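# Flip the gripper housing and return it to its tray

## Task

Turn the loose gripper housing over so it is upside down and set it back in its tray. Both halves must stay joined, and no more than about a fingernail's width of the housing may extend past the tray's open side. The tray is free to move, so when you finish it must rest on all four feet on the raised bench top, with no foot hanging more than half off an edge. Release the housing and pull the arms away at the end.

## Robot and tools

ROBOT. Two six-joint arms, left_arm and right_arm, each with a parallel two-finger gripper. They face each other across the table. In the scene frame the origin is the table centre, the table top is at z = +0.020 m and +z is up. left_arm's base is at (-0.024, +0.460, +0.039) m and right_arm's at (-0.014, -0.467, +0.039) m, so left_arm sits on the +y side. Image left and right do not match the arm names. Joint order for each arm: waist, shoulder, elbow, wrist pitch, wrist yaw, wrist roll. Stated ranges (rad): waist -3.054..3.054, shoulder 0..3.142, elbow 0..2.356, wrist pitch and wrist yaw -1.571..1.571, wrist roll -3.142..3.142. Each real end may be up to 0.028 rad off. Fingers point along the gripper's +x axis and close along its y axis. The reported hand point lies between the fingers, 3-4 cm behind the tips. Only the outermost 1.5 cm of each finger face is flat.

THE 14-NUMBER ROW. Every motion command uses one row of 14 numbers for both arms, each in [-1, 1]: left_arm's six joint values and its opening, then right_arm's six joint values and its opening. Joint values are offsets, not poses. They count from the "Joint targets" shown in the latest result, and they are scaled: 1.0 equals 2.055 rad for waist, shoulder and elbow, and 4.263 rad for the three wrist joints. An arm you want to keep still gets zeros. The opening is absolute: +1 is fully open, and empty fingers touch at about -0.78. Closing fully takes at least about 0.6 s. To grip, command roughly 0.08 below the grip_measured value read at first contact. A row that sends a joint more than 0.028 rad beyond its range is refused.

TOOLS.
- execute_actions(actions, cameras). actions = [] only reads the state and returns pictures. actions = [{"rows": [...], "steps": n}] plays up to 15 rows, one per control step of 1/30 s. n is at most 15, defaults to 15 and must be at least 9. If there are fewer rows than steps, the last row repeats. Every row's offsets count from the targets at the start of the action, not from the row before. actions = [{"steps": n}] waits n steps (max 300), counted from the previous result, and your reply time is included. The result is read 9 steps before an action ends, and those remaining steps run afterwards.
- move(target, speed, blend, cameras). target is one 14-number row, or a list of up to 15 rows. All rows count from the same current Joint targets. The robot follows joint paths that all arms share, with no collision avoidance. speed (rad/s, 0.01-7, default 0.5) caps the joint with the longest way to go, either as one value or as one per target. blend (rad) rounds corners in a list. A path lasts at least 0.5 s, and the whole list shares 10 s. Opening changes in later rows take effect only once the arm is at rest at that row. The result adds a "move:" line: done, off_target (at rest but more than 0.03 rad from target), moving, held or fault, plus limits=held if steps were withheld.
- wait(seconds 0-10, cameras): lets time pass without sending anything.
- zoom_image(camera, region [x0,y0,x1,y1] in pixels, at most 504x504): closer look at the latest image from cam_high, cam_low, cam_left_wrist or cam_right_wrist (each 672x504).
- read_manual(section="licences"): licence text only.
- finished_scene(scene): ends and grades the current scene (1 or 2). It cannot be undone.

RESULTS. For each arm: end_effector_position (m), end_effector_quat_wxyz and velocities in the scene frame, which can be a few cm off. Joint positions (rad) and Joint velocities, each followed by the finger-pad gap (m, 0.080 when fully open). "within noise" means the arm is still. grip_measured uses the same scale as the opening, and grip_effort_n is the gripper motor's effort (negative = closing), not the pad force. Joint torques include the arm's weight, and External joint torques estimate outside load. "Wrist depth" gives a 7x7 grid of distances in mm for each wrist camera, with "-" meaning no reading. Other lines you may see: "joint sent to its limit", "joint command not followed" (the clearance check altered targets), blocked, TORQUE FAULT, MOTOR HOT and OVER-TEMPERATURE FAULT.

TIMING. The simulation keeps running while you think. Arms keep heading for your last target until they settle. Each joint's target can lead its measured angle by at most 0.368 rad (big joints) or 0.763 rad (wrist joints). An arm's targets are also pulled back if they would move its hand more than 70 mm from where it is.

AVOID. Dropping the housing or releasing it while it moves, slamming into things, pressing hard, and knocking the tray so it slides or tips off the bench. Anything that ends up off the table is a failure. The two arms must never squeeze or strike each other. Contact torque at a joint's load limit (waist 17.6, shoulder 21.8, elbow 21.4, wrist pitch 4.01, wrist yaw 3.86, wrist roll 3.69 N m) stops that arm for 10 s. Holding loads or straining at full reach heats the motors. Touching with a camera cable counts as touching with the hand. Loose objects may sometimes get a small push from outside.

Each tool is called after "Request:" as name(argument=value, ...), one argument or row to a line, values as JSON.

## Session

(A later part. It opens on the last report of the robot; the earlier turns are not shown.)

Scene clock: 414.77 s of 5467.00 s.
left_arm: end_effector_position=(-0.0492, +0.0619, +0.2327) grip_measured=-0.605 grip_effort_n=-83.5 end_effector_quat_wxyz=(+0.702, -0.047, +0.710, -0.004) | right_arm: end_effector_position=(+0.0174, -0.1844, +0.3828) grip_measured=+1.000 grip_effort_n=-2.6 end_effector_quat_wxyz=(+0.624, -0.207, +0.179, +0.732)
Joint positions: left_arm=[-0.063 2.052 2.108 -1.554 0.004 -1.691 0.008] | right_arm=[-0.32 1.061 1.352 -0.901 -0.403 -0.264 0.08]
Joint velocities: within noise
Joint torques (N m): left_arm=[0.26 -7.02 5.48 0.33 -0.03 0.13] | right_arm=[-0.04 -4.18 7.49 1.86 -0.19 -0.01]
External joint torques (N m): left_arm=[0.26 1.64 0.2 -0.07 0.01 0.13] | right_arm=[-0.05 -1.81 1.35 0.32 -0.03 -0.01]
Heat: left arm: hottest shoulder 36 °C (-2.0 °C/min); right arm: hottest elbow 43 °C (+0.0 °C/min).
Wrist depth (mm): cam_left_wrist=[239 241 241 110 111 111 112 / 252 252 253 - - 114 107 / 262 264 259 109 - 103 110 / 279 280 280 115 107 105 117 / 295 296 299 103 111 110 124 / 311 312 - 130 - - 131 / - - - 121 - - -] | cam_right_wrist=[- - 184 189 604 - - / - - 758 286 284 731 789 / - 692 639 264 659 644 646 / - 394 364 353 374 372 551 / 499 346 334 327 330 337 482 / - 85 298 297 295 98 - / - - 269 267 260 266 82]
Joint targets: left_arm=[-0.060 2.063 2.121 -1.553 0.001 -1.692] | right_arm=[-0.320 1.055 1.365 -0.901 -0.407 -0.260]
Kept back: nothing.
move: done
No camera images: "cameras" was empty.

Request:
move(
  target=[0, 0.0034, 0, 0, 0, 0, -0.66, 0, 0, 0, 0, 0, 0, 1],
  speed=0.05,
  cameras=["cam_left_wrist", "cam_right_wrist"],
)

Scene clock: 416.40 s of 5467.00 s.
left_arm: end_effector_position=(-0.0492, +0.0616, +0.2321) grip_measured=-0.605 grip_effort_n=-83.5 end_effector_quat_wxyz=(+0.703, -0.046, +0.710, -0.004) | right_arm: end_effector_position=(+0.0174, -0.1844, +0.3828) grip_measured=+1.000 grip_effort_n=-2.6 end_effector_quat_wxyz=(+0.624, -0.207, +0.179, +0.732)
Joint positions: left_arm=[-0.063 2.055 2.111 -1.556 0.004 -1.691 0.008] | right_arm=[-0.32 1.061 1.352 -0.901 -0.403 -0.264 0.08]
Joint velocities: within noise
Joint torques (N m): left_arm=[0.26 -6.64 5.22 0.38 -0.04 0.14] | right_arm=[-0.03 -4.18 7.5 1.86 -0.19 -0.01]
External joint torques (N m): left_arm=[0.25 1.96 -0.04 -0.03 0.01 0.13] | right_arm=[0 -1.73 1.29 0.3 -0.04 -0.01]
Heat: left arm: hottest shoulder 36 °C (-2.0 °C/min); right arm: hottest elbow 43 °C (+0.0 °C/min).
Wrist depth (mm): cam_left_wrist=[242 239 239 109 111 111 111 / 251 252 252 - - 114 107 / 264 264 260 109 - 103 110 / 277 280 279 115 107 105 117 / 295 297 298 103 111 110 124 / 309 310 - 130 - - 130 / - - - 121 - - -] | cam_right_wrist=[- - 184 188 610 - - / - - 757 287 283 728 788 / - 688 430 264 652 645 647 / - 389 363 354 374 373 553 / 494 342 334 328 331 336 477 / - 85 298 296 296 98 - / - - 270 269 259 266 82]
Joint targets: left_arm=[-0.060 2.070 2.121 -1.553 0.001 -1.692] | right_arm=[-0.320 1.055 1.365 -0.901 -0.407 -0.260]
Kept back: nothing.
move: done
Images, in order (width x height): cam_left_wrist 672x504, cam_right_wrist 672x504.

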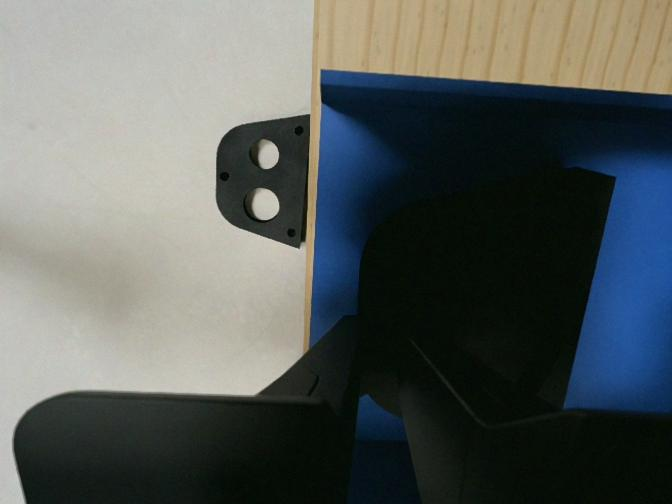

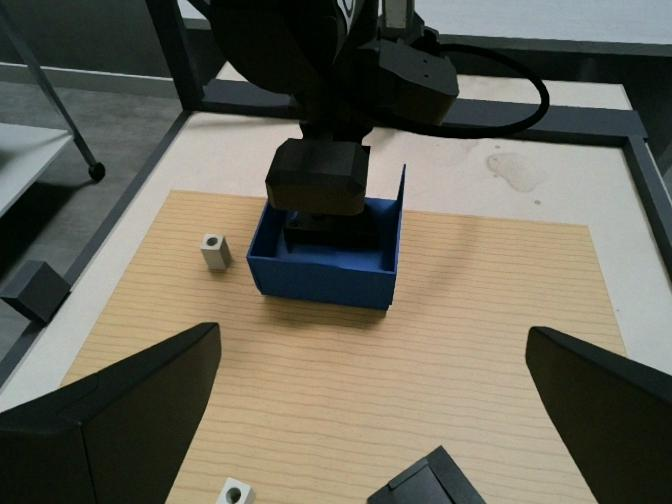

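Request:
execute_actions(
  actions=[
    {"rows": [[0,0,0,0,0,0,-0.6,0,0,0,0,0,0,1],[0,0,0,0,0,0,-0.59,0,0,0,0,0,0,1],[0,0,0,0,0,0,-0.58,0,0,0,0,0,0,1],[0,0,0,0,0,0,-0.57,0,0,0,0,0,0,1],[0,0,0,0,0,0,-0.565,0,0,0,0,0,0,1],[0,0,0,0,0,0,-0.56,0,0,0,0,0,0,1],[0,0,0,0,0,0,-0.555,0,0,0,0,0,0,1],[0,0,0,0,0,0,-0.55,0,0,0,0,0,0,1],[0,0,0,0,0,0,-0.545,0,0,0,0,0,0,1],[0,0,0,0,0,0,-0.54,0,0,0,0,0,0,1],[0,0,0,0,0,0,-0.535,0,0,0,0,0,0,1],[0,0,0,0,0,0,-0.53,0,0,0,0,0,0,1],[0,0,0,0,0,0,-0.525,0,0,0,0,0,0,1],[0,0,0,0,0,0,-0.52,0,0,0,0,0,0,1],[0,0,0,0,0,0,-0.515,0,0,0,0,0,0,1]], "steps": 15},
  ],
)

Request:
execute_actions(
  actions=[
    {"steps": 10},
  ],
  cameras=["cam_left_wrist", "cam_right_wrist"],
)

Scene clock: 418.13 s of 5467.00 s.
left_arm: end_effector_position=(-0.0492, +0.0616, +0.2319) grip_measured=-0.573 grip_effort_n=-15.6 end_effector_quat_wxyz=(+0.703, -0.046, +0.710, -0.003) end_effector_velocity=(+0.000, +0.002, +0.000) end_effector_angular_velocity=(+0.007, -0.007, +0.005) | right_arm: end_effector_position=(+0.0174, -0.1844, +0.3828) grip_measured=+1.000 grip_effort_n=-2.6 end_effector_quat_wxyz=(+0.624, -0.207, +0.179, +0.732)
Joint positions: left_arm=[-0.063 2.056 2.111 -1.556 0.004 -1.691 0.009] | right_arm=[-0.32 1.061 1.352 -0.901 -0.403 -0.264 0.08]
Joint velocities: left_arm=[-0.002 -0.002 -0.002 -0.007 -0.007 -0.007 0.007] | right_arm=[within noise]
Joint torques (N m): left_arm=[0.25 -6.67 5.21 0.38 -0.04 0.13] | right_arm=[-0.04 -4.19 7.49 1.86 -0.19 -0.01]
External joint torques (N m): left_arm=[0.19 1.98 -0.07 -0.02 0.02 0.13] | right_arm=[-0.05 -1.74 1.31 0.31 -0.03 -0.01]
Heat: left arm: hottest shoulder 37 °C (-1.0 °C/min); right arm: hottest elbow 43 °C (+0.0 °C/min).
Wrist depth (mm): cam_left_wrist=[241 240 240 109 110 111 111 / 250 251 252 - - 114 107 / 265 266 260 109 - 102 109 / 278 281 279 115 106 105 117 / 294 297 296 103 111 110 124 / 311 307 - 120 88 - 131 / - - - 121 - - -] | cam_right_wrist=[- - 184 190 606 - - / - - 757 286 283 730 796 / - 690 428 263 647 645 639 / - 394 364 354 376 373 546 / 493 345 334 329 329 336 476 / - 85 297 297 296 98 - / - - 270 268 259 266 82]
Joint targets: left_arm=[-0.060 2.070 2.121 -1.553 0.001 -1.692] | right_arm=[-0.320 1.055 1.365 -0.901 -0.407 -0.260]
Steps of this call (1-46: nothing new was sent; 47-52: this action's first 6). Readings (joint positions of left_arm | right_arm):
47: [-0.063 2.055 2.111 -1.556 0.004 -1.691] | [-0.320 1.061 1.352 -0.901 -0.403 -0.264]
48: [-0.063 2.055 2.111 -1.556 0.004 -1.691] | [-0.320 1.061 1.352 -0.901 -0.403 -0.264]
50: [-0.063 2.056 2.111 -1.556 0.004 -1.691] | [-0.320 1.061 1.352 -0.901 -0.403 -0.264]
52: the state above

Scene clock: 418.47 s of 5467.00 s.
left_arm: end_effector_position=(-0.0492, +0.0614, +0.2315) grip_measured=-0.527 grip_effort_n=13.7 end_effector_quat_wxyz=(+0.703, -0.045, +0.710, -0.003) end_effector_velocity=(-0.004, +0.002, +0.000) end_effector_angular_velocity=(+0.008, +0.007, -0.001) | right_arm: end_effector_position=(+0.0174, -0.1844, +0.3828) grip_measured=+1.000 grip_effort_n=-2.6 end_effector_quat_wxyz=(+0.624, -0.207, +0.179, +0.732)
Joint positions: left_arm=[-0.063 2.057 2.111 -1.556 0.004 -1.691 0.011] | right_arm=[-0.32 1.061 1.352 -0.901 -0.403 -0.264 0.08]
Joint velocities: left_arm=[-0.007 -0.002 -0.002 -0.007 0.007 -0.007 0.004] | right_arm=[within noise]
Joint torques (N m): left_arm=[0.25 -6.82 5.21 0.38 -0.04 0.13] | right_arm=[-0.04 -4.19 7.48 1.86 -0.19 -0.01]
External joint torques (N m): left_arm=[0.2 1.91 -0.07 0 0.01 0.13] | right_arm=[-0.05 -1.68 1.22 0.29 -0.03 -0.01]
Heat: left arm: hottest shoulder 37 °C (-1.0 °C/min); right arm: hottest elbow 43 °C (+0.0 °C/min).
Wrist depth (mm): cam_left_wrist=[238 239 240 109 110 110 111 / 250 250 250 - - 114 106 / 264 265 260 108 - 103 109 / 281 279 279 114 106 106 116 / 295 295 298 102 111 110 123 / 309 309 - 109 101 - 130 / - - - 121 - - -] | cam_right_wrist=[- - 184 190 605 - - / - - 762 284 284 700 789 / - 689 640 263 655 648 642 / - 394 365 353 374 374 551 / 496 344 333 328 331 336 482 / - 85 297 297 294 98 - / - - 271 268 259 267 82]
Joint targets: left_arm=[-0.060 2.070 2.121 -1.553 0.001 -1.692] | right_arm=[-0.320 1.055 1.365 -0.901 -0.407 -0.260]
Steps of this call (1-9: your previous action's last 9; 10: toward your last target). Readings (joint positions of left_arm | right_arm):
1: [-0.063 2.056 2.111 -1.556 0.004 -1.691] | [-0.320 1.061 1.352 -0.901 -0.403 -0.264]
2: [-0.063 2.056 2.111 -1.556 0.004 -1.691] | [-0.320 1.061 1.352 -0.901 -0.403 -0.264]
4: [-0.063 2.056 2.111 -1.556 0.004 -1.691] | [-0.320 1.061 1.352 -0.901 -0.403 -0.264]
8: [-0.063 2.057 2.111 -1.556 0.004 -1.691] | [-0.320 1.061 1.352 -0.901 -0.403 -0.264]
10: the state above
Images, in order (width x height): cam_left_wrist 672x504, cam_right_wrist 672x504.

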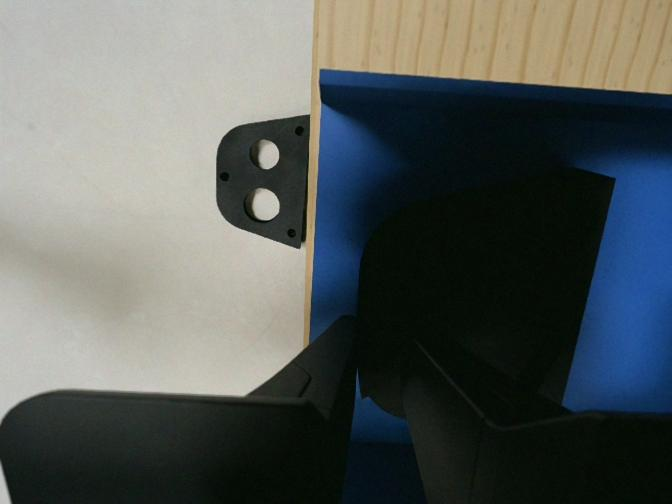

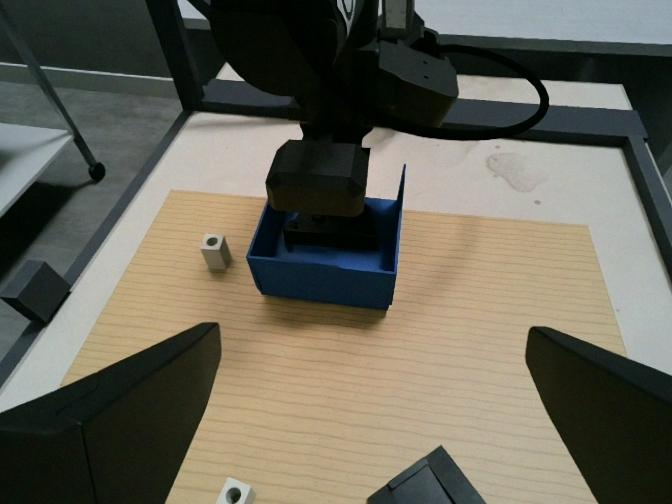

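Request:
execute_actions(
  actions=[
    {"rows": [[0,0,0,0,0,0,-0.51,0,0,0,0,0,0,1],[0,0,0,0,0,0,-0.505,0,0,0,0,0,0,1],[0,0,0,0,0,0,-0.5,0,0,0,0,0,0,1],[0,0,0,0,0,0,-0.495,0,0,0,0,0,0,1],[0,0,0,0,0,0,-0.49,0,0,0,0,0,0,1],[0,0,0,0,0,0,-0.485,0,0,0,0,0,0,1],[0,0,0,0,0,0,-0.48,0,0,0,0,0,0,1],[0,0,0,0,0,0,-0.475,0,0,0,0,0,0,1],[0,0,0,0,0,0,-0.47,0,0,0,0,0,0,1],[0,0,0,0,0,0,-0.465,0,0,0,0,0,0,1],[0,0,0,0,0,0,-0.46,0,0,0,0,0,0,1],[0,0,0,0,0,0,-0.455,0,0,0,0,0,0,1],[0,0,0,0,0,0,-0.45,0,0,0,0,0,0,1],[0,0,0,0,0,0,-0.445,0,0,0,0,0,0,1],[0,0,0,0,0,0,-0.44,0,0,0,0,0,0,1]], "steps": 15},
  ],
)

Request:
execute_actions(
  actions=[
    {"steps": 14},
  ],
  cameras=["cam_left_wrist", "cam_right_wrist"],
)

Scene clock: 420.23 s of 5467.00 s.
left_arm: end_effector_position=(-0.0492, +0.0614, +0.2315) grip_measured=-0.500 grip_effort_n=13.7 end_effector_quat_wxyz=(+0.703, -0.045, +0.710, -0.003) end_effector_velocity=(+0.000, +0.005, +0.001) end_effector_angular_velocity=(+0.017, -0.008, +0.005) | right_arm: end_effector_position=(+0.0174, -0.1844, +0.3828) grip_measured=+1.000 grip_effort_n=-3.0 end_effector_quat_wxyz=(+0.624, -0.207, +0.179, +0.732)
Joint positions: left_arm=[-0.063 2.057 2.111 -1.556 0.004 -1.691 0.013] | right_arm=[-0.32 1.061 1.352 -0.901 -0.403 -0.264 0.08]
Joint velocities: left_arm=[-0.002 -0.002 0.002 -0.022 -0.007 -0.007 0.006] | right_arm=[within noise]
Joint torques (N m): left_arm=[0.26 -6.8 5.22 0.38 -0.04 0.13] | right_arm=[-0.04 -4.18 7.48 1.87 -0.19 -0.01]
External joint torques (N m): left_arm=[0.28 1.88 -0.07 -0.02 0.01 0.13] | right_arm=[-0.02 -1.81 1.32 0.31 -0.04 -0.01]
Heat: left arm: hottest shoulder 37 °C (-1.0 °C/min); right arm: hottest elbow 43 °C (+0.0 °C/min).
Wrist depth (mm): cam_left_wrist=[238 239 240 109 110 110 111 / 249 251 252 - - 114 106 / 263 265 259 108 - 103 108 / 277 278 281 114 106 105 115 / 296 295 297 102 111 111 123 / 309 307 - 119 - - 130 / - - - 125 - - -] | cam_right_wrist=[- - 184 190 608 - - / - - 759 283 283 711 782 / - 692 634 264 654 645 642 / - 395 364 354 375 374 547 / 497 346 334 328 330 336 478 / - 85 298 296 295 98 - / - - 270 268 259 266 82]
Joint targets: left_arm=[-0.060 2.070 2.121 -1.553 0.001 -1.692] | right_arm=[-0.320 1.055 1.365 -0.901 -0.407 -0.260]
Steps of this call (1-15: toward your last target; 16-47: nothing new was sent; 48-53: this action's first 6). Readings (joint positions of left_arm | right_arm):
48: [-0.063 2.057 2.111 -1.556 0.004 -1.691] | [-0.320 1.061 1.352 -0.901 -0.403 -0.264]
49: [-0.063 2.057 2.111 -1.556 0.004 -1.691] | [-0.320 1.061 1.352 -0.901 -0.403 -0.264]
51: [-0.063 2.057 2.111 -1.556 0.004 -1.691] | [-0.320 1.061 1.352 -0.901 -0.403 -0.264]
53: the state above

Scene clock: 420.70 s of 5467.00 s.
left_arm: end_effector_position=(-0.0492, +0.0614, +0.2315) grip_measured=-0.445 grip_effort_n=13.3 end_effector_quat_wxyz=(+0.703, -0.045, +0.710, -0.003) | right_arm: end_effector_position=(+0.0174, -0.1844, +0.3828) grip_measured=+1.000 grip_effort_n=-2.6 end_effector_quat_wxyz=(+0.624, -0.207, +0.179, +0.732)
Joint positions: left_arm=[-0.063 2.057 2.111 -1.556 0.004 -1.691 0.015] | right_arm=[-0.32 1.061 1.352 -0.901 -0.403 -0.264 0.08]
Joint velocities: within noise
Joint torques (N m): left_arm=[0.26 -6.81 5.22 0.38 -0.03 0.13] | right_arm=[-0.04 -4.19 7.5 1.87 -0.19 0]
External joint torques (N m): left_arm=[0.3 1.82 -0.02 -0.01 0.01 0.13] | right_arm=[-0.03 -1.72 1.29 0.32 -0.04 -0.01]
Heat: left arm: hottest shoulder 37 °C (-1.0 °C/min); right arm: hottest elbow 43 °C (+0.0 °C/min).
Wrist depth (mm): cam_left_wrist=[239 240 239 109 110 110 111 / 251 252 251 - - 113 106 / 264 265 260 108 - 103 108 / 279 279 280 115 106 105 116 / 295 298 298 104 110 110 123 / 311 307 - 130 97 - 130 / - - - 121 117 - -] | cam_right_wrist=[- - 184 189 607 - - / - - 761 283 283 709 783 / - 683 643 263 645 647 646 / - 395 364 352 374 371 550 / 494 344 334 330 329 338 478 / - 85 299 296 295 98 - / - - 271 269 259 267 82]
Joint targets: left_arm=[-0.060 2.070 2.121 -1.553 0.001 -1.692] | right_arm=[-0.320 1.055 1.365 -0.901 -0.407 -0.260]
Steps of this call (1-9: your previous action's last 9; 10-14: toward your last target). Readings (joint positions of left_arm | right_arm):
1: [-0.063 2.057 2.111 -1.556 0.004 -1.691] | [-0.320 1.061 1.352 -0.901 -0.403 -0.264]
2: [-0.063 2.057 2.111 -1.556 0.004 -1.691] | [-0.320 1.061 1.352 -0.901 -0.403 -0.264]
4: [-0.063 2.057 2.111 -1.556 0.004 -1.691] | [-0.320 1.061 1.352 -0.901 -0.403 -0.264]
8: [-0.063 2.057 2.111 -1.556 0.004 -1.691] | [-0.320 1.061 1.352 -0.901 -0.403 -0.264]
14: the state above
Images, in order (width x height): cam_left_wrist 672x504, cam_right_wrist 672x504.

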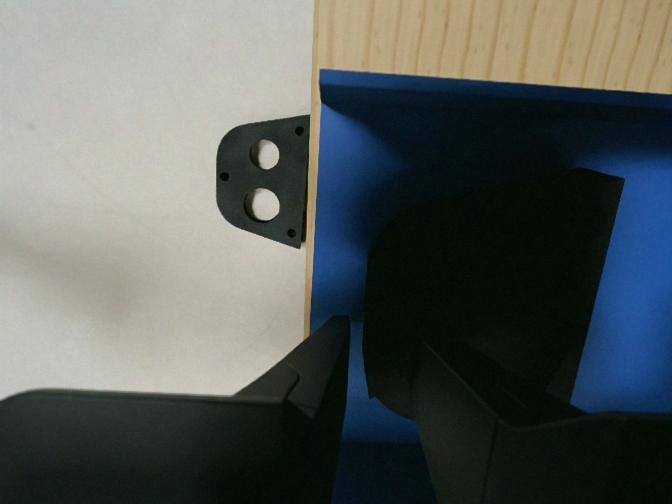

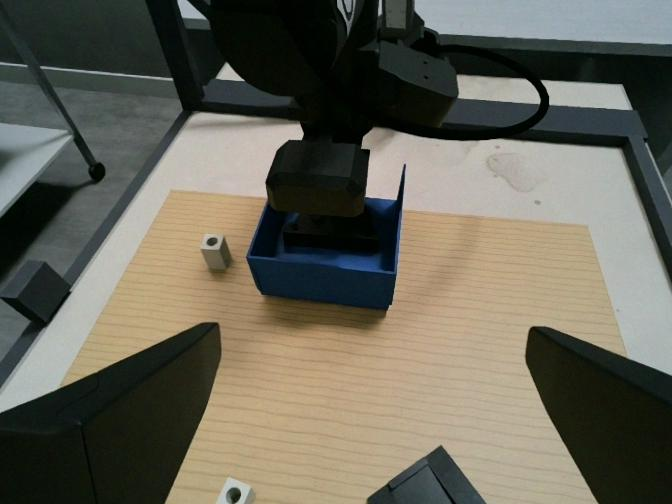

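Request:
move(
  target=[0, -0.05255, 0.0146, -0.0013, 0, 0, -0.43, 0, 0, 0, 0, 0, 0, 1],
  speed=0.12,
)

Scene clock: 434.57 s of 5467.00 s.
left_arm: end_effector_position=(-0.0489, +0.0671, +0.2692) grip_measured=-0.434 grip_effort_n=13.3 end_effector_quat_wxyz=(+0.697, -0.082, +0.711, -0.040) | right_arm: end_effector_position=(+0.0174, -0.1844, +0.3828) grip_measured=+1.000 grip_effort_n=-2.6 end_effector_quat_wxyz=(+0.624, -0.207, +0.179, +0.732)
Joint positions: left_arm=[-0.063 1.976 2.139 -1.559 0.004 -1.691 0.015] | right_arm=[-0.32 1.061 1.352 -0.901 -0.403 -0.264 0.08]
Joint velocities: within noise
Joint torques (N m): left_arm=[0.25 -9.33 5.4 0.43 -0.03 0.14] | right_arm=[-0.04 -4.18 7.48 1.87 -0.19 -0.01]
External joint torques (N m): left_arm=[0.25 -1.1 0.09 -0.13 0.01 0.13] | right_arm=[-0.03 -1.74 1.29 0.31 -0.04 -0.01]
Heat: left arm: hottest shoulder 39 °C (+2.0 °C/min); right arm: hottest elbow 44 °C (+1.0 °C/min).
Wrist depth (mm): cam_left_wrist=[255 262 268 141 146 149 154 / 270 274 276 139 142 153 152 / 282 290 285 145 143 150 154 / 299 306 314 151 149 162 156 / 317 325 332 159 155 174 155 / 330 341 - 151 97 - 150 / - - - 209 - - -] | cam_right_wrist=[- - - 266 266 - - / - - 749 232 731 737 792 / - 684 662 639 652 645 635 / - 394 366 351 374 374 549 / 495 346 333 328 329 334 477 / - 85 297 296 296 98 - / - - 270 268 259 266 82]
Joint targets: left_arm=[-0.060 1.962 2.151 -1.559 0.001 -1.692] | right_arm=[-0.320 1.055 1.365 -0.901 -0.407 -0.260]
Kept back: nothing.
move: done

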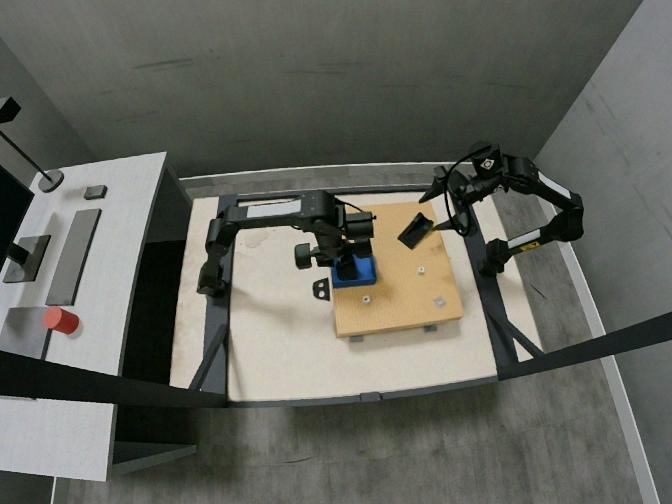

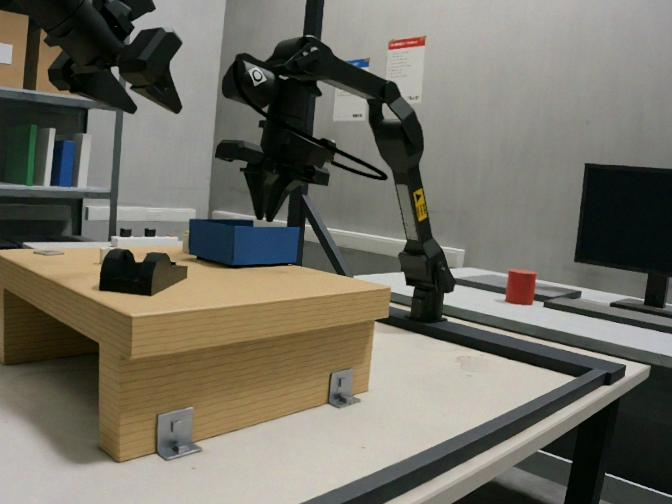

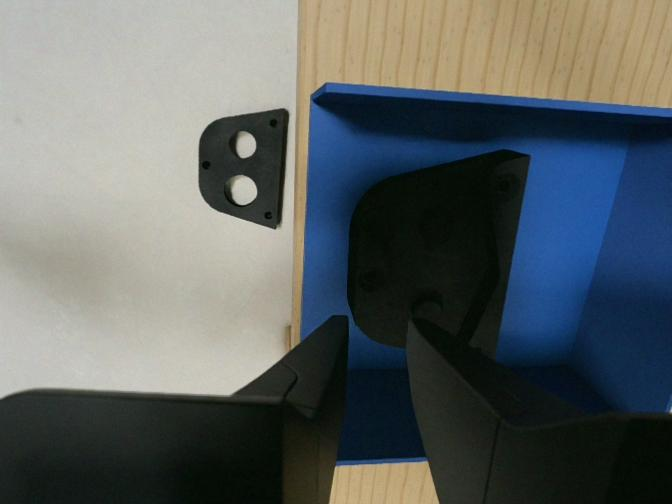

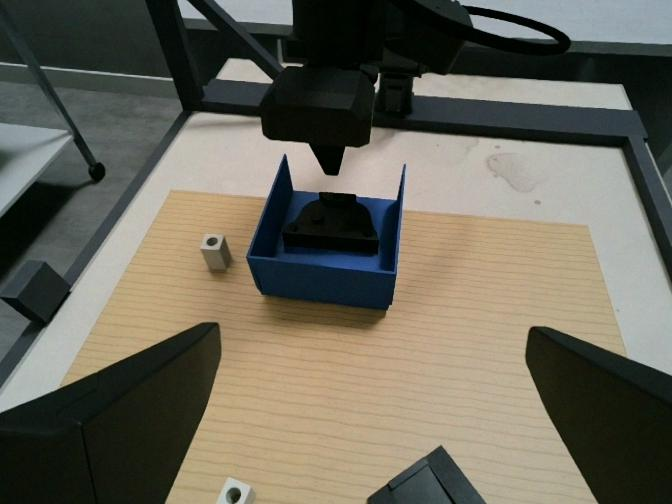

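Request:
zoom_image(
  camera="cam_left_wrist",
  region=[280, 60, 672, 354],
)

Request:
zoom_image(
  camera="cam_right_wrist",
  region=[230, 140, 430, 310],
)

Scaled by 1.286 from the camera's 672x504 image, which has a finer 960x720 frame.

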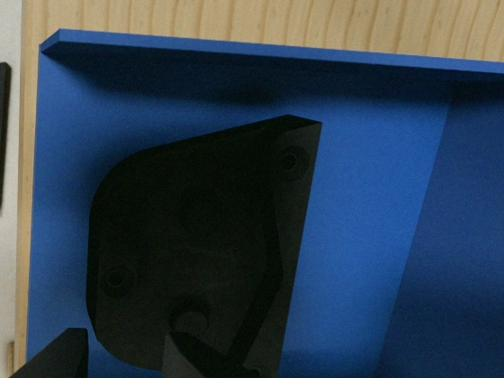

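Scaled by 2.520 from the camera's 672x504 image, which has a finer 960x720 frame.

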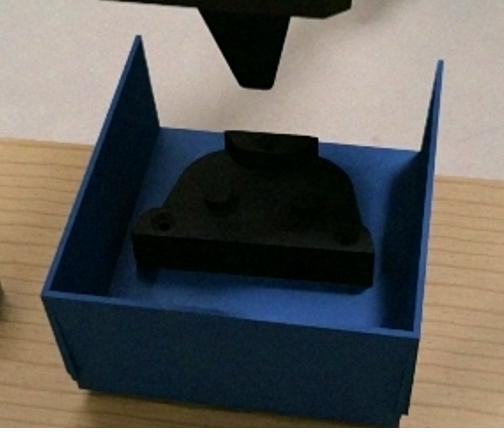

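Request:
move(
  target=[
    [-0.0097, -0.4472, -0.5234, 0.1157, 0, 0.2092, -0.43, 0, 0, 0, 0, 0, 0, 1],
    [0.0063, -0.2892, -0.7849, 0.3741, 0, 0.3969, -0.268, 0, 0, 0, 0, 0, 0, 1],
  ],
  speed=0.8,
  blend=[0.1, 0],
)

Scene clock: 440.13 s of 5467.00 s.
left_arm: end_effector_position=(-0.0407, +0.1306, +0.1081) grip_measured=-0.272 grip_effort_n=13.3 end_effector_quat_wxyz=(+0.637, +0.276, +0.269, -0.668) | right_arm: end_effector_position=(+0.0174, -0.1844, +0.3828) grip_measured=+1.000 grip_effort_n=-3.0 end_effector_quat_wxyz=(+0.624, -0.207, +0.179, +0.732)
Joint positions: left_arm=[-0.05 1.363 0.546 0.026 0.004 -0.008 0.023] | right_arm=[-0.32 1.061 1.352 -0.901 -0.403 -0.264 0.08]
Joint velocities: within noise
Joint torques (N m): left_arm=[0.27 -3.4 3.76 1.79 0.01 0.2] | right_arm=[-0.03 -4.2 7.48 1.86 -0.19 -0.01]
External joint torques (N m): left_arm=[0.27 0.82 -1.99 0.41 0.01 0.2] | right_arm=[-0.03 -1.75 1.27 0.3 -0.03 -0.01]
Heat: left arm: hottest shoulder 39 °C (+3.0 °C/min); right arm: hottest elbow 44 °C (+1.0 °C/min).
Wrist depth (mm): cam_left_wrist=[- - - 74 73 74 75 / 213 210 214 212 214 216 174 / 198 198 200 201 202 203 191 / 182 183 184 185 186 188 185 / 169 169 168 160 162 173 174 / - 162 - 146 99 - 164 / - - - 149 146 - -] | cam_right_wrist=[- - - 444 996 - - / - - 757 722 723 732 789 / - 684 662 474 609 640 627 / - 394 365 352 374 373 550 / 501 344 336 328 330 338 478 / - 85 297 297 294 98 - / - - 269 269 258 266 82]
Joint targets: left_arm=[-0.047 1.368 0.538 0.036 0.001 0.000] | right_arm=[-0.320 1.055 1.365 -0.901 -0.407 -0.260]
Kept back: nothing.
move: done

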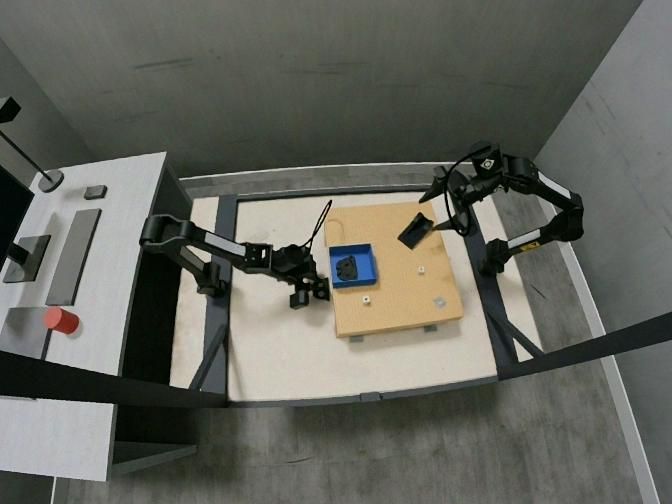

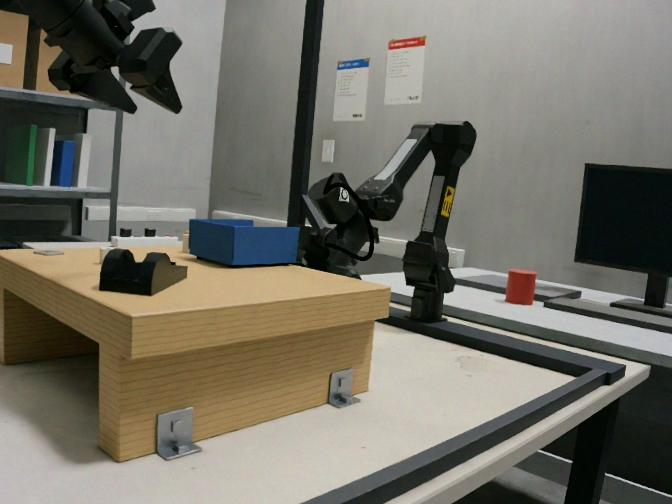

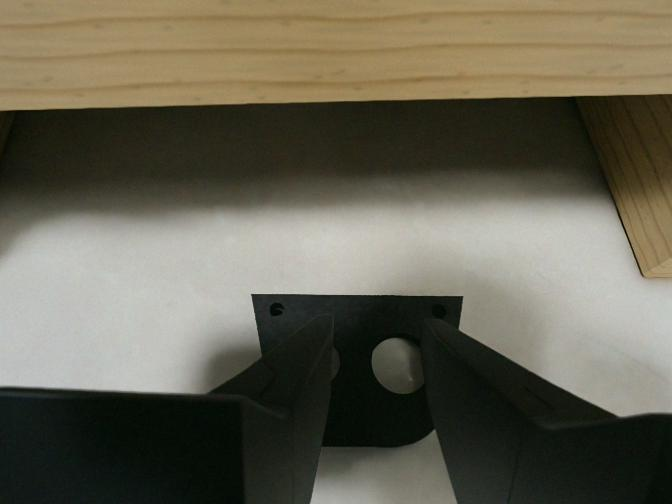

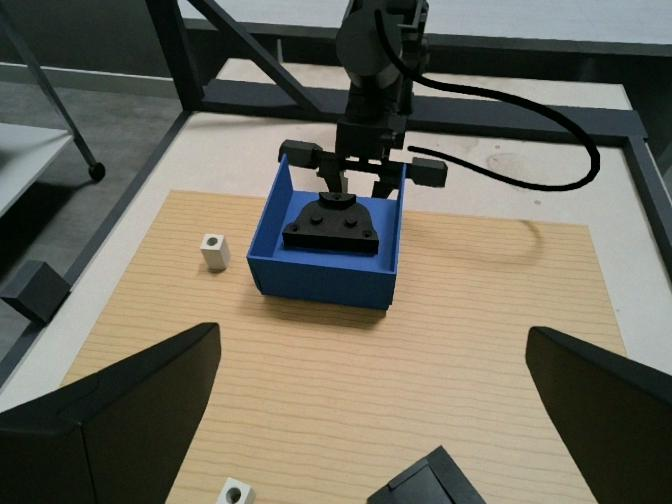

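Request:
move(
  target=[0.0039, 0.0861, -0.0424, 0.0626, 0, 0, -0.268, 0, 0, 0, 0, 0, 0, 1],
  speed=0.2,
)

Scene clock: 445.50 s of 5467.00 s.
left_arm: end_effector_position=(-0.0382, +0.1269, +0.0641) grip_measured=-0.272 grip_effort_n=13.3 end_effector_quat_wxyz=(+0.640, +0.274, +0.269, -0.666) | right_arm: end_effector_position=(+0.0174, -0.1844, +0.3828) grip_measured=+1.000 grip_effort_n=-2.6 end_effector_quat_wxyz=(+0.624, -0.207, +0.179, +0.732)
Joint positions: left_arm=[-0.042 1.538 0.458 0.293 0.004 -0.007 0.023] | right_arm=[-0.32 1.061 1.352 -0.901 -0.403 -0.264 0.08]
Joint velocities: within noise
Joint torques (N m): left_arm=[0.26 -3.62 3.08 1.78 0 0.19] | right_arm=[-0.05 -4.19 7.48 1.87 -0.19 -0.01]
External joint torques (N m): left_arm=[0.28 1.01 -1.81 0.39 0 0.19] | right_arm=[-0.05 -1.78 1.34 0.33 -0.04 -0.01]
Heat: left arm: hottest shoulder 38 °C (+2.0 °C/min); right arm: hottest elbow 44 °C (+1.0 °C/min).
Wrist depth (mm): cam_left_wrist=[177 178 180 181 182 184 181 / 160 162 160 164 165 166 167 / 147 147 148 149 150 151 152 / 135 138 136 139 138 138 139 / - 126 124 116 119 128 130 / - - - 105 104 - 120 / - - - 110 101 - -] | cam_right_wrist=[- - - - - - - / - - 762 731 727 735 791 / - 695 665 443 634 628 644 / - 393 363 352 375 372 547 / 496 344 333 329 331 336 479 / - 85 297 297 296 98 - / - - 270 268 259 266 82]
Joint targets: left_arm=[-0.039 1.545 0.451 0.303 0.001 0.000] | right_arm=[-0.320 1.055 1.365 -0.901 -0.407 -0.260]
Kept back: nothing.
move: done

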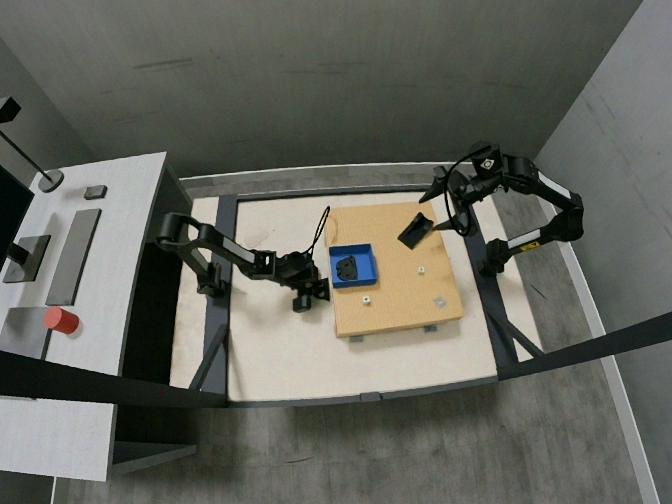

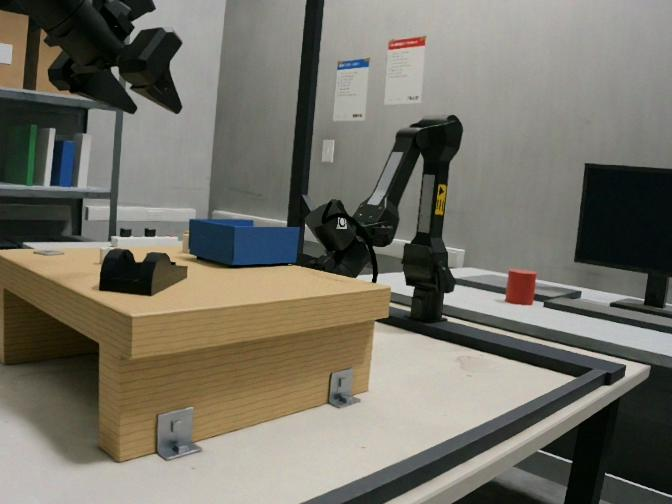

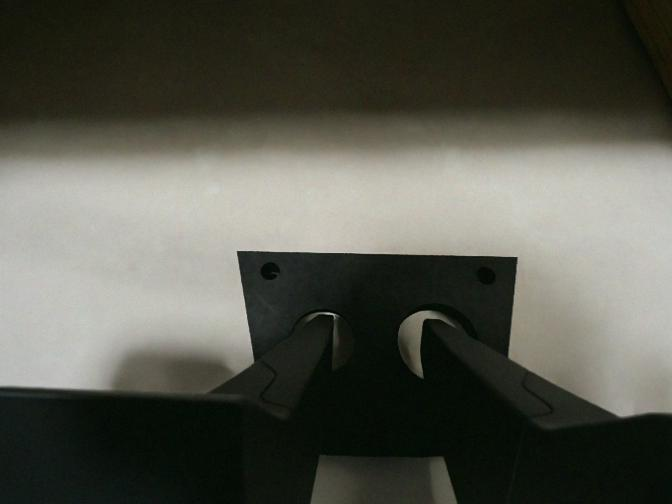

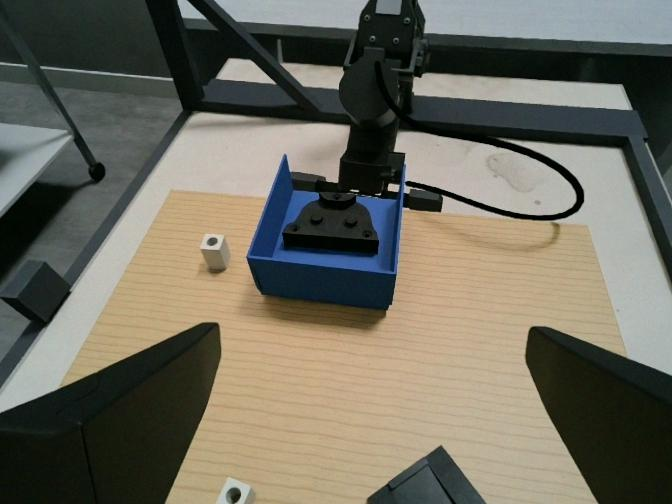

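Request:
move(
  target=[0, 0.025, -0.0093, 0.0168, 0, 0, -0.268, 0, 0, 0, 0, 0, 0, 1],
  speed=0.1,
  cameras=["cam_left_wrist"],
)

Scene clock: 449.00 s of 5467.00 s.
left_arm: end_effector_position=(-0.0382, +0.1225, +0.0595) grip_measured=-0.272 grip_effort_n=13.3 end_effector_quat_wxyz=(+0.643, +0.265, +0.260, -0.669) | right_arm: end_effector_position=(+0.0174, -0.1844, +0.3828) grip_measured=+1.000 grip_effort_n=-2.6 end_effector_quat_wxyz=(+0.624, -0.207, +0.179, +0.732)
Joint positions: left_arm=[-0.042 1.579 0.445 0.372 0.003 -0.007 0.023] | right_arm=[-0.32 1.061 1.352 -0.901 -0.403 -0.264 0.08]
Joint velocities: within noise
Joint torques (N m): left_arm=[0.27 -2.57 2.34 1.28 0 0.16] | right_arm=[-0.05 -4.19 7.48 1.86 -0.19 0]
External joint torques (N m): left_arm=[0.26 2.12 -2.28 -0.11 0.01 0.16] | right_arm=[-0.04 -1.75 1.32 0.32 -0.04 -0.01]
Heat: left arm: hottest shoulder 38 °C (+2.0 °C/min); right arm: hottest elbow 44 °C (+1.0 °C/min).
Wrist depth (mm): cam_left_wrist=[183 181 184 183 185 187 183 / 162 163 164 165 166 167 168 / 147 147 149 149 150 150 152 / 134 137 135 136 137 137 138 / - 124 122 112 114 124 129 / - - - - 99 - 119 / - - - 98 97 - -] | cam_right_wrist=[- - - - - - - / - - 756 734 723 736 789 / - 689 658 445 632 653 645 / - 392 364 349 375 375 549 / 496 345 332 327 330 336 477 / - 85 297 297 295 98 - / - - 270 268 258 266 82]
Joint targets: left_arm=[-0.039 1.596 0.432 0.374 0.001 0.000] | right_arm=[-0.320 1.055 1.365 -0.901 -0.407 -0.260]
Kept back: nothing.
move: done
Images, in order (width x height): cam_left_wrist 672x504.

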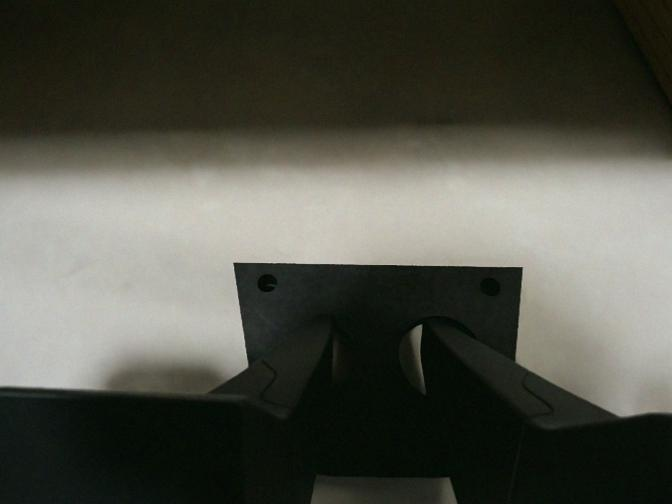

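Request:
move(
  target=[
    [-0.0029, -0.2631, 0.1506, -0.2555, 0, -0.1407, -0.268, 0, 0, 0, 0, 0, 0, 1],
    [-0.0029, -0.2631, 0.1506, -0.2555, 0, -0.6099, -0.268, 0, 0, 0, 0, 0, 0, 1],
    [0, 0.0541, 0.3278, -0.2537, 0, -0.7342, -0.268, 0, 0, 0, 0, 0, 0, 1],
  ],
  speed=[0.7, 1.5, 0.6],
  blend=[0.1, 0.1, 0],
)

Scene clock: 474.30 s of 5467.00 s.
left_arm: end_effector_position=(-0.0373, +0.1172, +0.1024) grip_measured=-0.272 grip_effort_n=12.3 end_effector_quat_wxyz=(-0.448, +0.544, -0.573, -0.419) | right_arm: end_effector_position=(+0.0174, -0.1844, +0.3828) grip_measured=+1.000 grip_effort_n=-3.0 end_effector_quat_wxyz=(+0.624, -0.207, +0.179, +0.732)
Joint positions: left_arm=[-0.041 1.7 1.092 -0.712 -0.003 -3.122 0.023] | right_arm=[-0.32 1.061 1.352 -0.901 -0.403 -0.264 0.08]
Joint velocities: within noise
Joint torques (N m): left_arm=[0.24 -5.17 5.62 0.78 0.01 -0.1] | right_arm=[-0.04 -4.18 7.51 1.87 -0.19 0]
External joint torques (N m): left_arm=[0.25 1.21 0.17 0.15 0.01 -0.1] | right_arm=[-0.05 -1.69 1.23 0.28 -0.03 0]
Heat: left arm: hottest shoulder 36 °C (+0.0 °C/min); right arm: hottest elbow 44 °C (+1.0 °C/min).
Wrist depth (mm): cam_left_wrist=[- 114 - 114 113 112 113 / - 124 125 123 124 124 121 / 136 136 132 122 121 135 132 / 147 149 145 139 135 143 145 / 167 166 165 160 158 162 160 / - 178 - 183 99 - 180 / - - - 211 197 - -] | cam_right_wrist=[- - - 347 996 - - / - - 766 320 721 731 782 / - 687 661 407 610 648 641 / - 393 364 352 373 373 548 / 499 343 332 326 329 335 481 / - 85 297 297 296 98 - / - - 270 268 258 267 82]
Joint targets: left_arm=[-0.038 1.707 1.105 -0.707 0.001 -3.130] | right_arm=[-0.320 1.055 1.365 -0.901 -0.407 -0.260]
Kept back: nothing.
move: done

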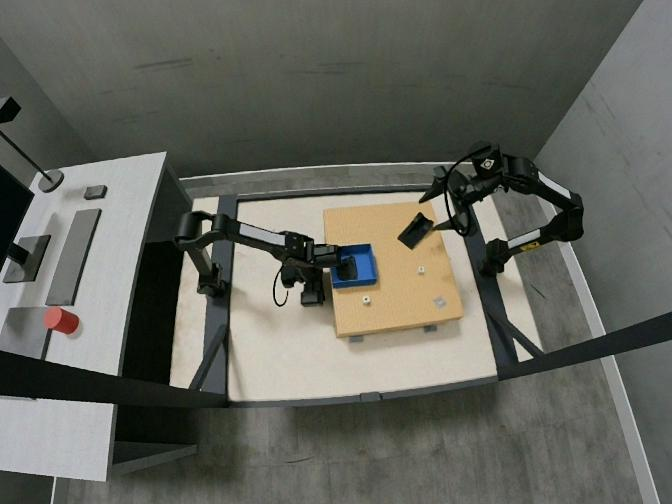

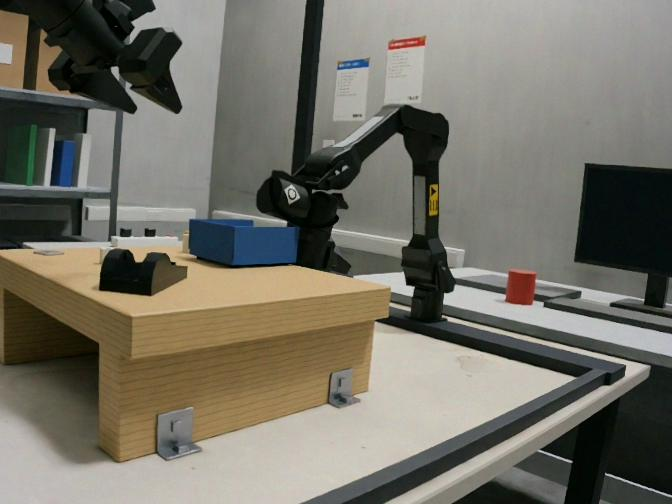

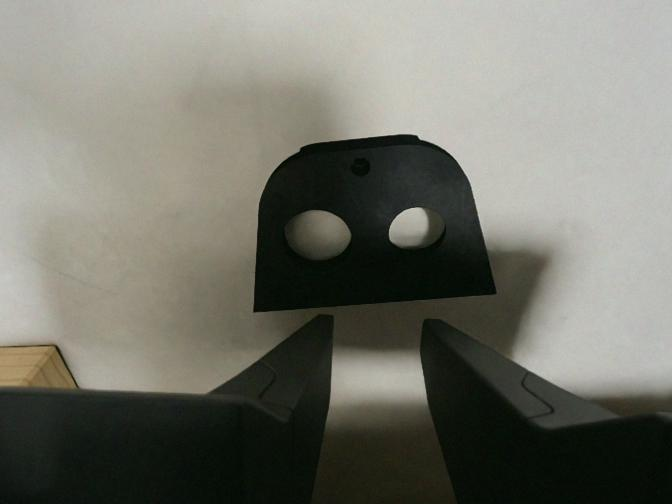

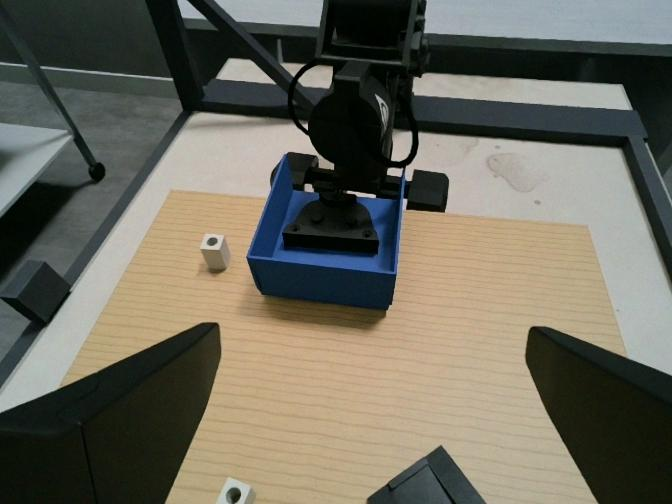

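Request:
move(
  target=[-0.0021, 0.0166, -0.0491, 0.0299, 0, 0, -0.268, 0, 0, 0, 0, 0, 0, 1],
  speed=0.2,
  cameras=["cam_left_wrist"],
)

Scene clock: 479.37 s of 5467.00 s.
left_arm: end_effector_position=(-0.0374, +0.1164, +0.0769) grip_measured=-0.272 grip_effort_n=12.3 end_effector_quat_wxyz=(-0.443, +0.548, -0.576, -0.414) | right_arm: end_effector_position=(+0.0174, -0.1844, +0.3828) grip_measured=+1.000 grip_effort_n=-2.6 end_effector_quat_wxyz=(+0.624, -0.207, +0.179, +0.732)
Joint positions: left_arm=[-0.041 1.732 1.015 -0.585 -0.003 -3.122 0.023] | right_arm=[-0.32 1.061 1.352 -0.901 -0.403 -0.264 0.08]
Joint velocities: within noise
Joint torques (N m): left_arm=[-0.12 -5.03 3.14 0.82 0.01 -0.11] | right_arm=[-0.05 -4.19 7.48 1.86 -0.19 0]
External joint torques (N m): left_arm=[-0.11 1.41 -2.14 0.15 0.01 -0.11] | right_arm=[-0.05 -1.77 1.32 0.32 -0.03 -0.01]
Heat: left arm: hottest shoulder 36 °C (-1.0 °C/min); right arm: hottest elbow 44 °C (+1.0 °C/min).
Wrist depth (mm): cam_left_wrist=[- 92 89 88 - - 89 / - 97 98 99 - 98 - / - 110 105 97 95 106 107 / 120 119 114 101 108 114 114 / 134 134 133 118 114 129 129 / - - - 149 99 - 142 / - - - 167 166 - -] | cam_right_wrist=[- - - 369 - - - / - - 762 364 714 728 783 / - 687 661 385 628 648 651 / - 393 364 350 375 372 550 / 492 343 333 329 331 337 479 / - 85 298 297 295 98 - / - - 270 268 260 266 82]
Joint targets: left_arm=[-0.043 1.741 1.004 -0.580 0.001 -3.130] | right_arm=[-0.320 1.055 1.365 -0.901 -0.407 -0.260]
Kept back: nothing.
move: done
Images, in order (width x height): cam_left_wrist 672x504.

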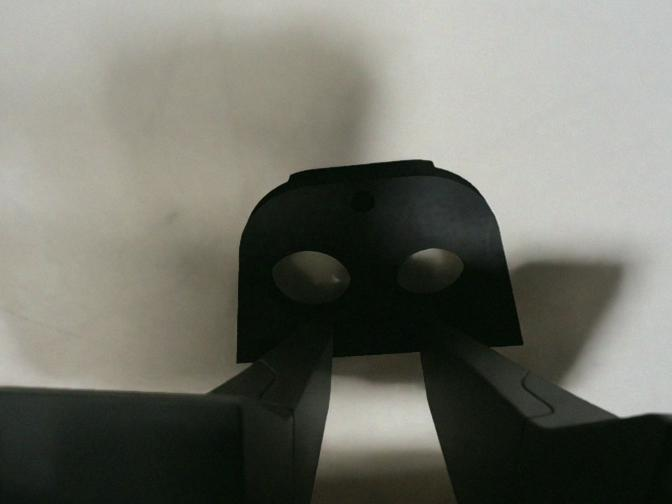

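Request:
move(
  target=[-0.001, 0.0092, -0.0263, 0.0157, 0, 0, -0.268, 0, 0, 0, 0, 0, 0, 1],
  speed=0.08,
  cameras=["cam_left_wrist"],
)

Scene clock: 483.03 s of 5467.00 s.
left_arm: end_effector_position=(-0.0377, +0.1172, +0.0698) grip_measured=-0.271 grip_effort_n=11.9 end_effector_quat_wxyz=(-0.437, +0.552, -0.581, -0.408) | right_arm: end_effector_position=(+0.0174, -0.1844, +0.3828) grip_measured=+1.000 grip_effort_n=-3.0 end_effector_quat_wxyz=(+0.624, -0.207, +0.179, +0.732)
Joint positions: left_arm=[-0.042 1.73 0.975 -0.526 -0.003 -3.122 0.023] | right_arm=[-0.32 1.061 1.352 -0.901 -0.403 -0.264 0.08]
Joint velocities: within noise
Joint torques (N m): left_arm=[-0.2 -2.64 1.78 1.42 0.01 -0.1] | right_arm=[-0.05 -4.18 7.48 1.87 -0.19 -0.01]
External joint torques (N m): left_arm=[-0.2 3.71 -3.37 0.75 0.01 -0.1] | right_arm=[-0.05 -1.65 1.18 0.28 -0.03 -0.01]
Heat: left arm: hottest shoulder 36 °C (-1.0 °C/min); right arm: hottest elbow 44 °C (+1.0 °C/min).
Wrist depth (mm): cam_left_wrist=[- 88 87 86 87 85 86 / - 94 94 95 - 94 - / - 106 - 95 93 102 103 / - 116 111 98 104 113 110 / 132 134 124 115 114 127 127 / - - - 147 99 - 140 / - - - 168 166 - -] | cam_right_wrist=[- - - 380 - - - / - - 763 373 731 736 784 / - 691 660 380 631 645 645 / - 392 364 351 377 372 548 / 496 344 334 328 330 335 478 / - 85 297 296 296 98 - / - - 269 268 259 268 82]
Joint targets: left_arm=[-0.045 1.760 0.950 -0.513 0.001 -3.130] | right_arm=[-0.320 1.055 1.365 -0.901 -0.407 -0.260]
Kept back: nothing.
move: done
Images, in order (width x height): cam_left_wrist 672x504.

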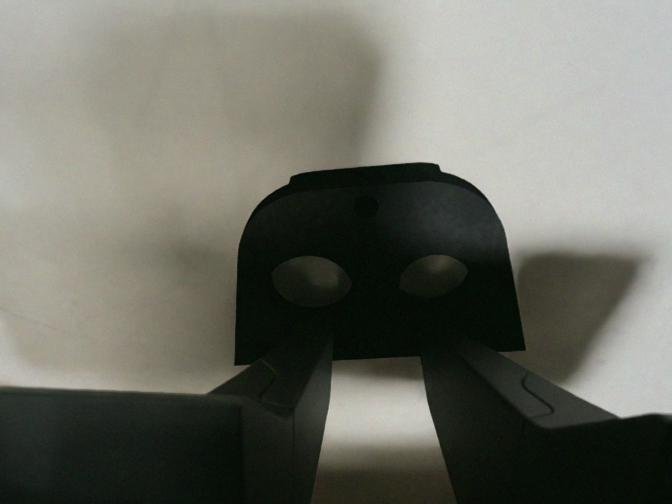

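Request:
move(
  target=[
    [0, -0.0535, 0.0258, 0.0012, 0, 0, -0.268, 0, 0, 0, 0, 0, 0, 1],
    [0, -0.0341, 0.0029, 0.0242, 0, 0, 0.1, 0, 0, 0, 0, 0, 0, 1],
    [0, -0.0041, -0.0277, 0.053, 0, 0, 0.1, 0, 0, 0, 0, 0, 0, 1],
  ],
  speed=[0.2, 0.2, 0.15],
  cameras=["cam_left_wrist", "cam_high"],
)

Scene clock: 492.00 s of 5467.00 s.
left_arm: end_effector_position=(-0.0387, +0.0938, +0.0642) grip_measured=+0.096 grip_effort_n=13.3 end_effector_quat_wxyz=(-0.391, +0.583, -0.612, -0.364) | right_arm: end_effector_position=(+0.0174, -0.1844, +0.3828) grip_measured=+1.000 grip_effort_n=-2.6 end_effector_quat_wxyz=(+0.624, -0.207, +0.179, +0.732)
Joint positions: left_arm=[-0.042 1.741 0.905 -0.292 -0.003 -3.124 0.039] | right_arm=[-0.32 1.061 1.352 -0.901 -0.403 -0.264 0.08]
Joint velocities: within noise
Joint torques (N m): left_arm=[-0.21 -4.79 2.99 1.03 0.02 -0.06] | right_arm=[-0.04 -4.19 7.48 1.86 -0.19 0]
External joint torques (N m): left_arm=[-0.24 1.59 -2.17 0.13 0.02 -0.06] | right_arm=[-0.05 -1.65 1.18 0.28 -0.03 -0.01]
Heat: left arm: hottest shoulder 36 °C (-2.0 °C/min); right arm: hottest elbow 44 °C (+0.0 °C/min).
Wrist depth (mm): cam_left_wrist=[- - - - - - - / - - - - - - - / - 86 73 75 - - 83 / - 101 - - - - 101 / - 124 95 121 106 116 114 / - - - 142 136 - 133 / - - - 192 180 - -] | cam_right_wrist=[- - - 394 - - - / - - 762 390 726 728 790 / - 692 663 379 634 644 643 / - 393 365 351 374 372 552 / 498 344 334 328 331 337 477 / - 85 297 296 294 98 - / - - 269 267 259 265 82]
Joint targets: left_arm=[-0.045 1.752 0.893 -0.287 0.001 -3.130] | right_arm=[-0.320 1.055 1.365 -0.901 -0.407 -0.260]
Kept back: nothing.
move: done
Images, in order (width x height): cam_high 672x504, cam_left_wrist 672x504.

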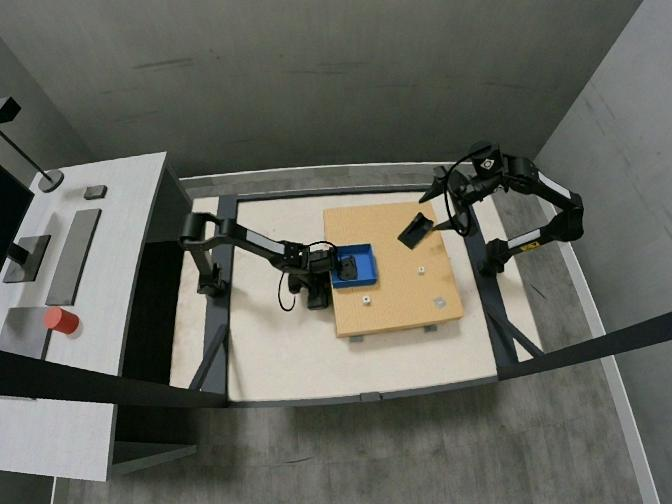

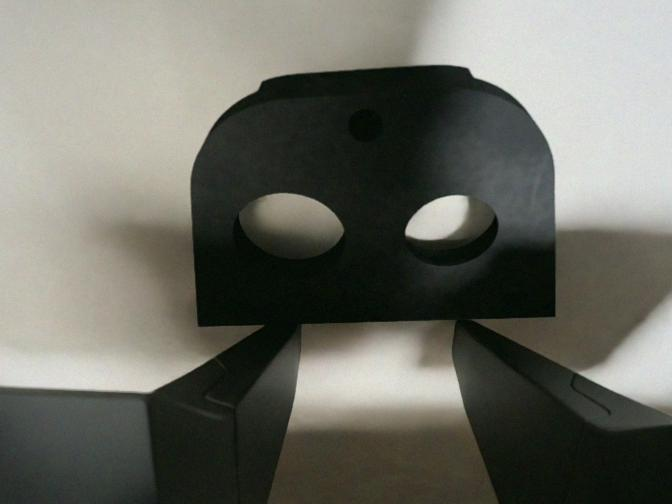

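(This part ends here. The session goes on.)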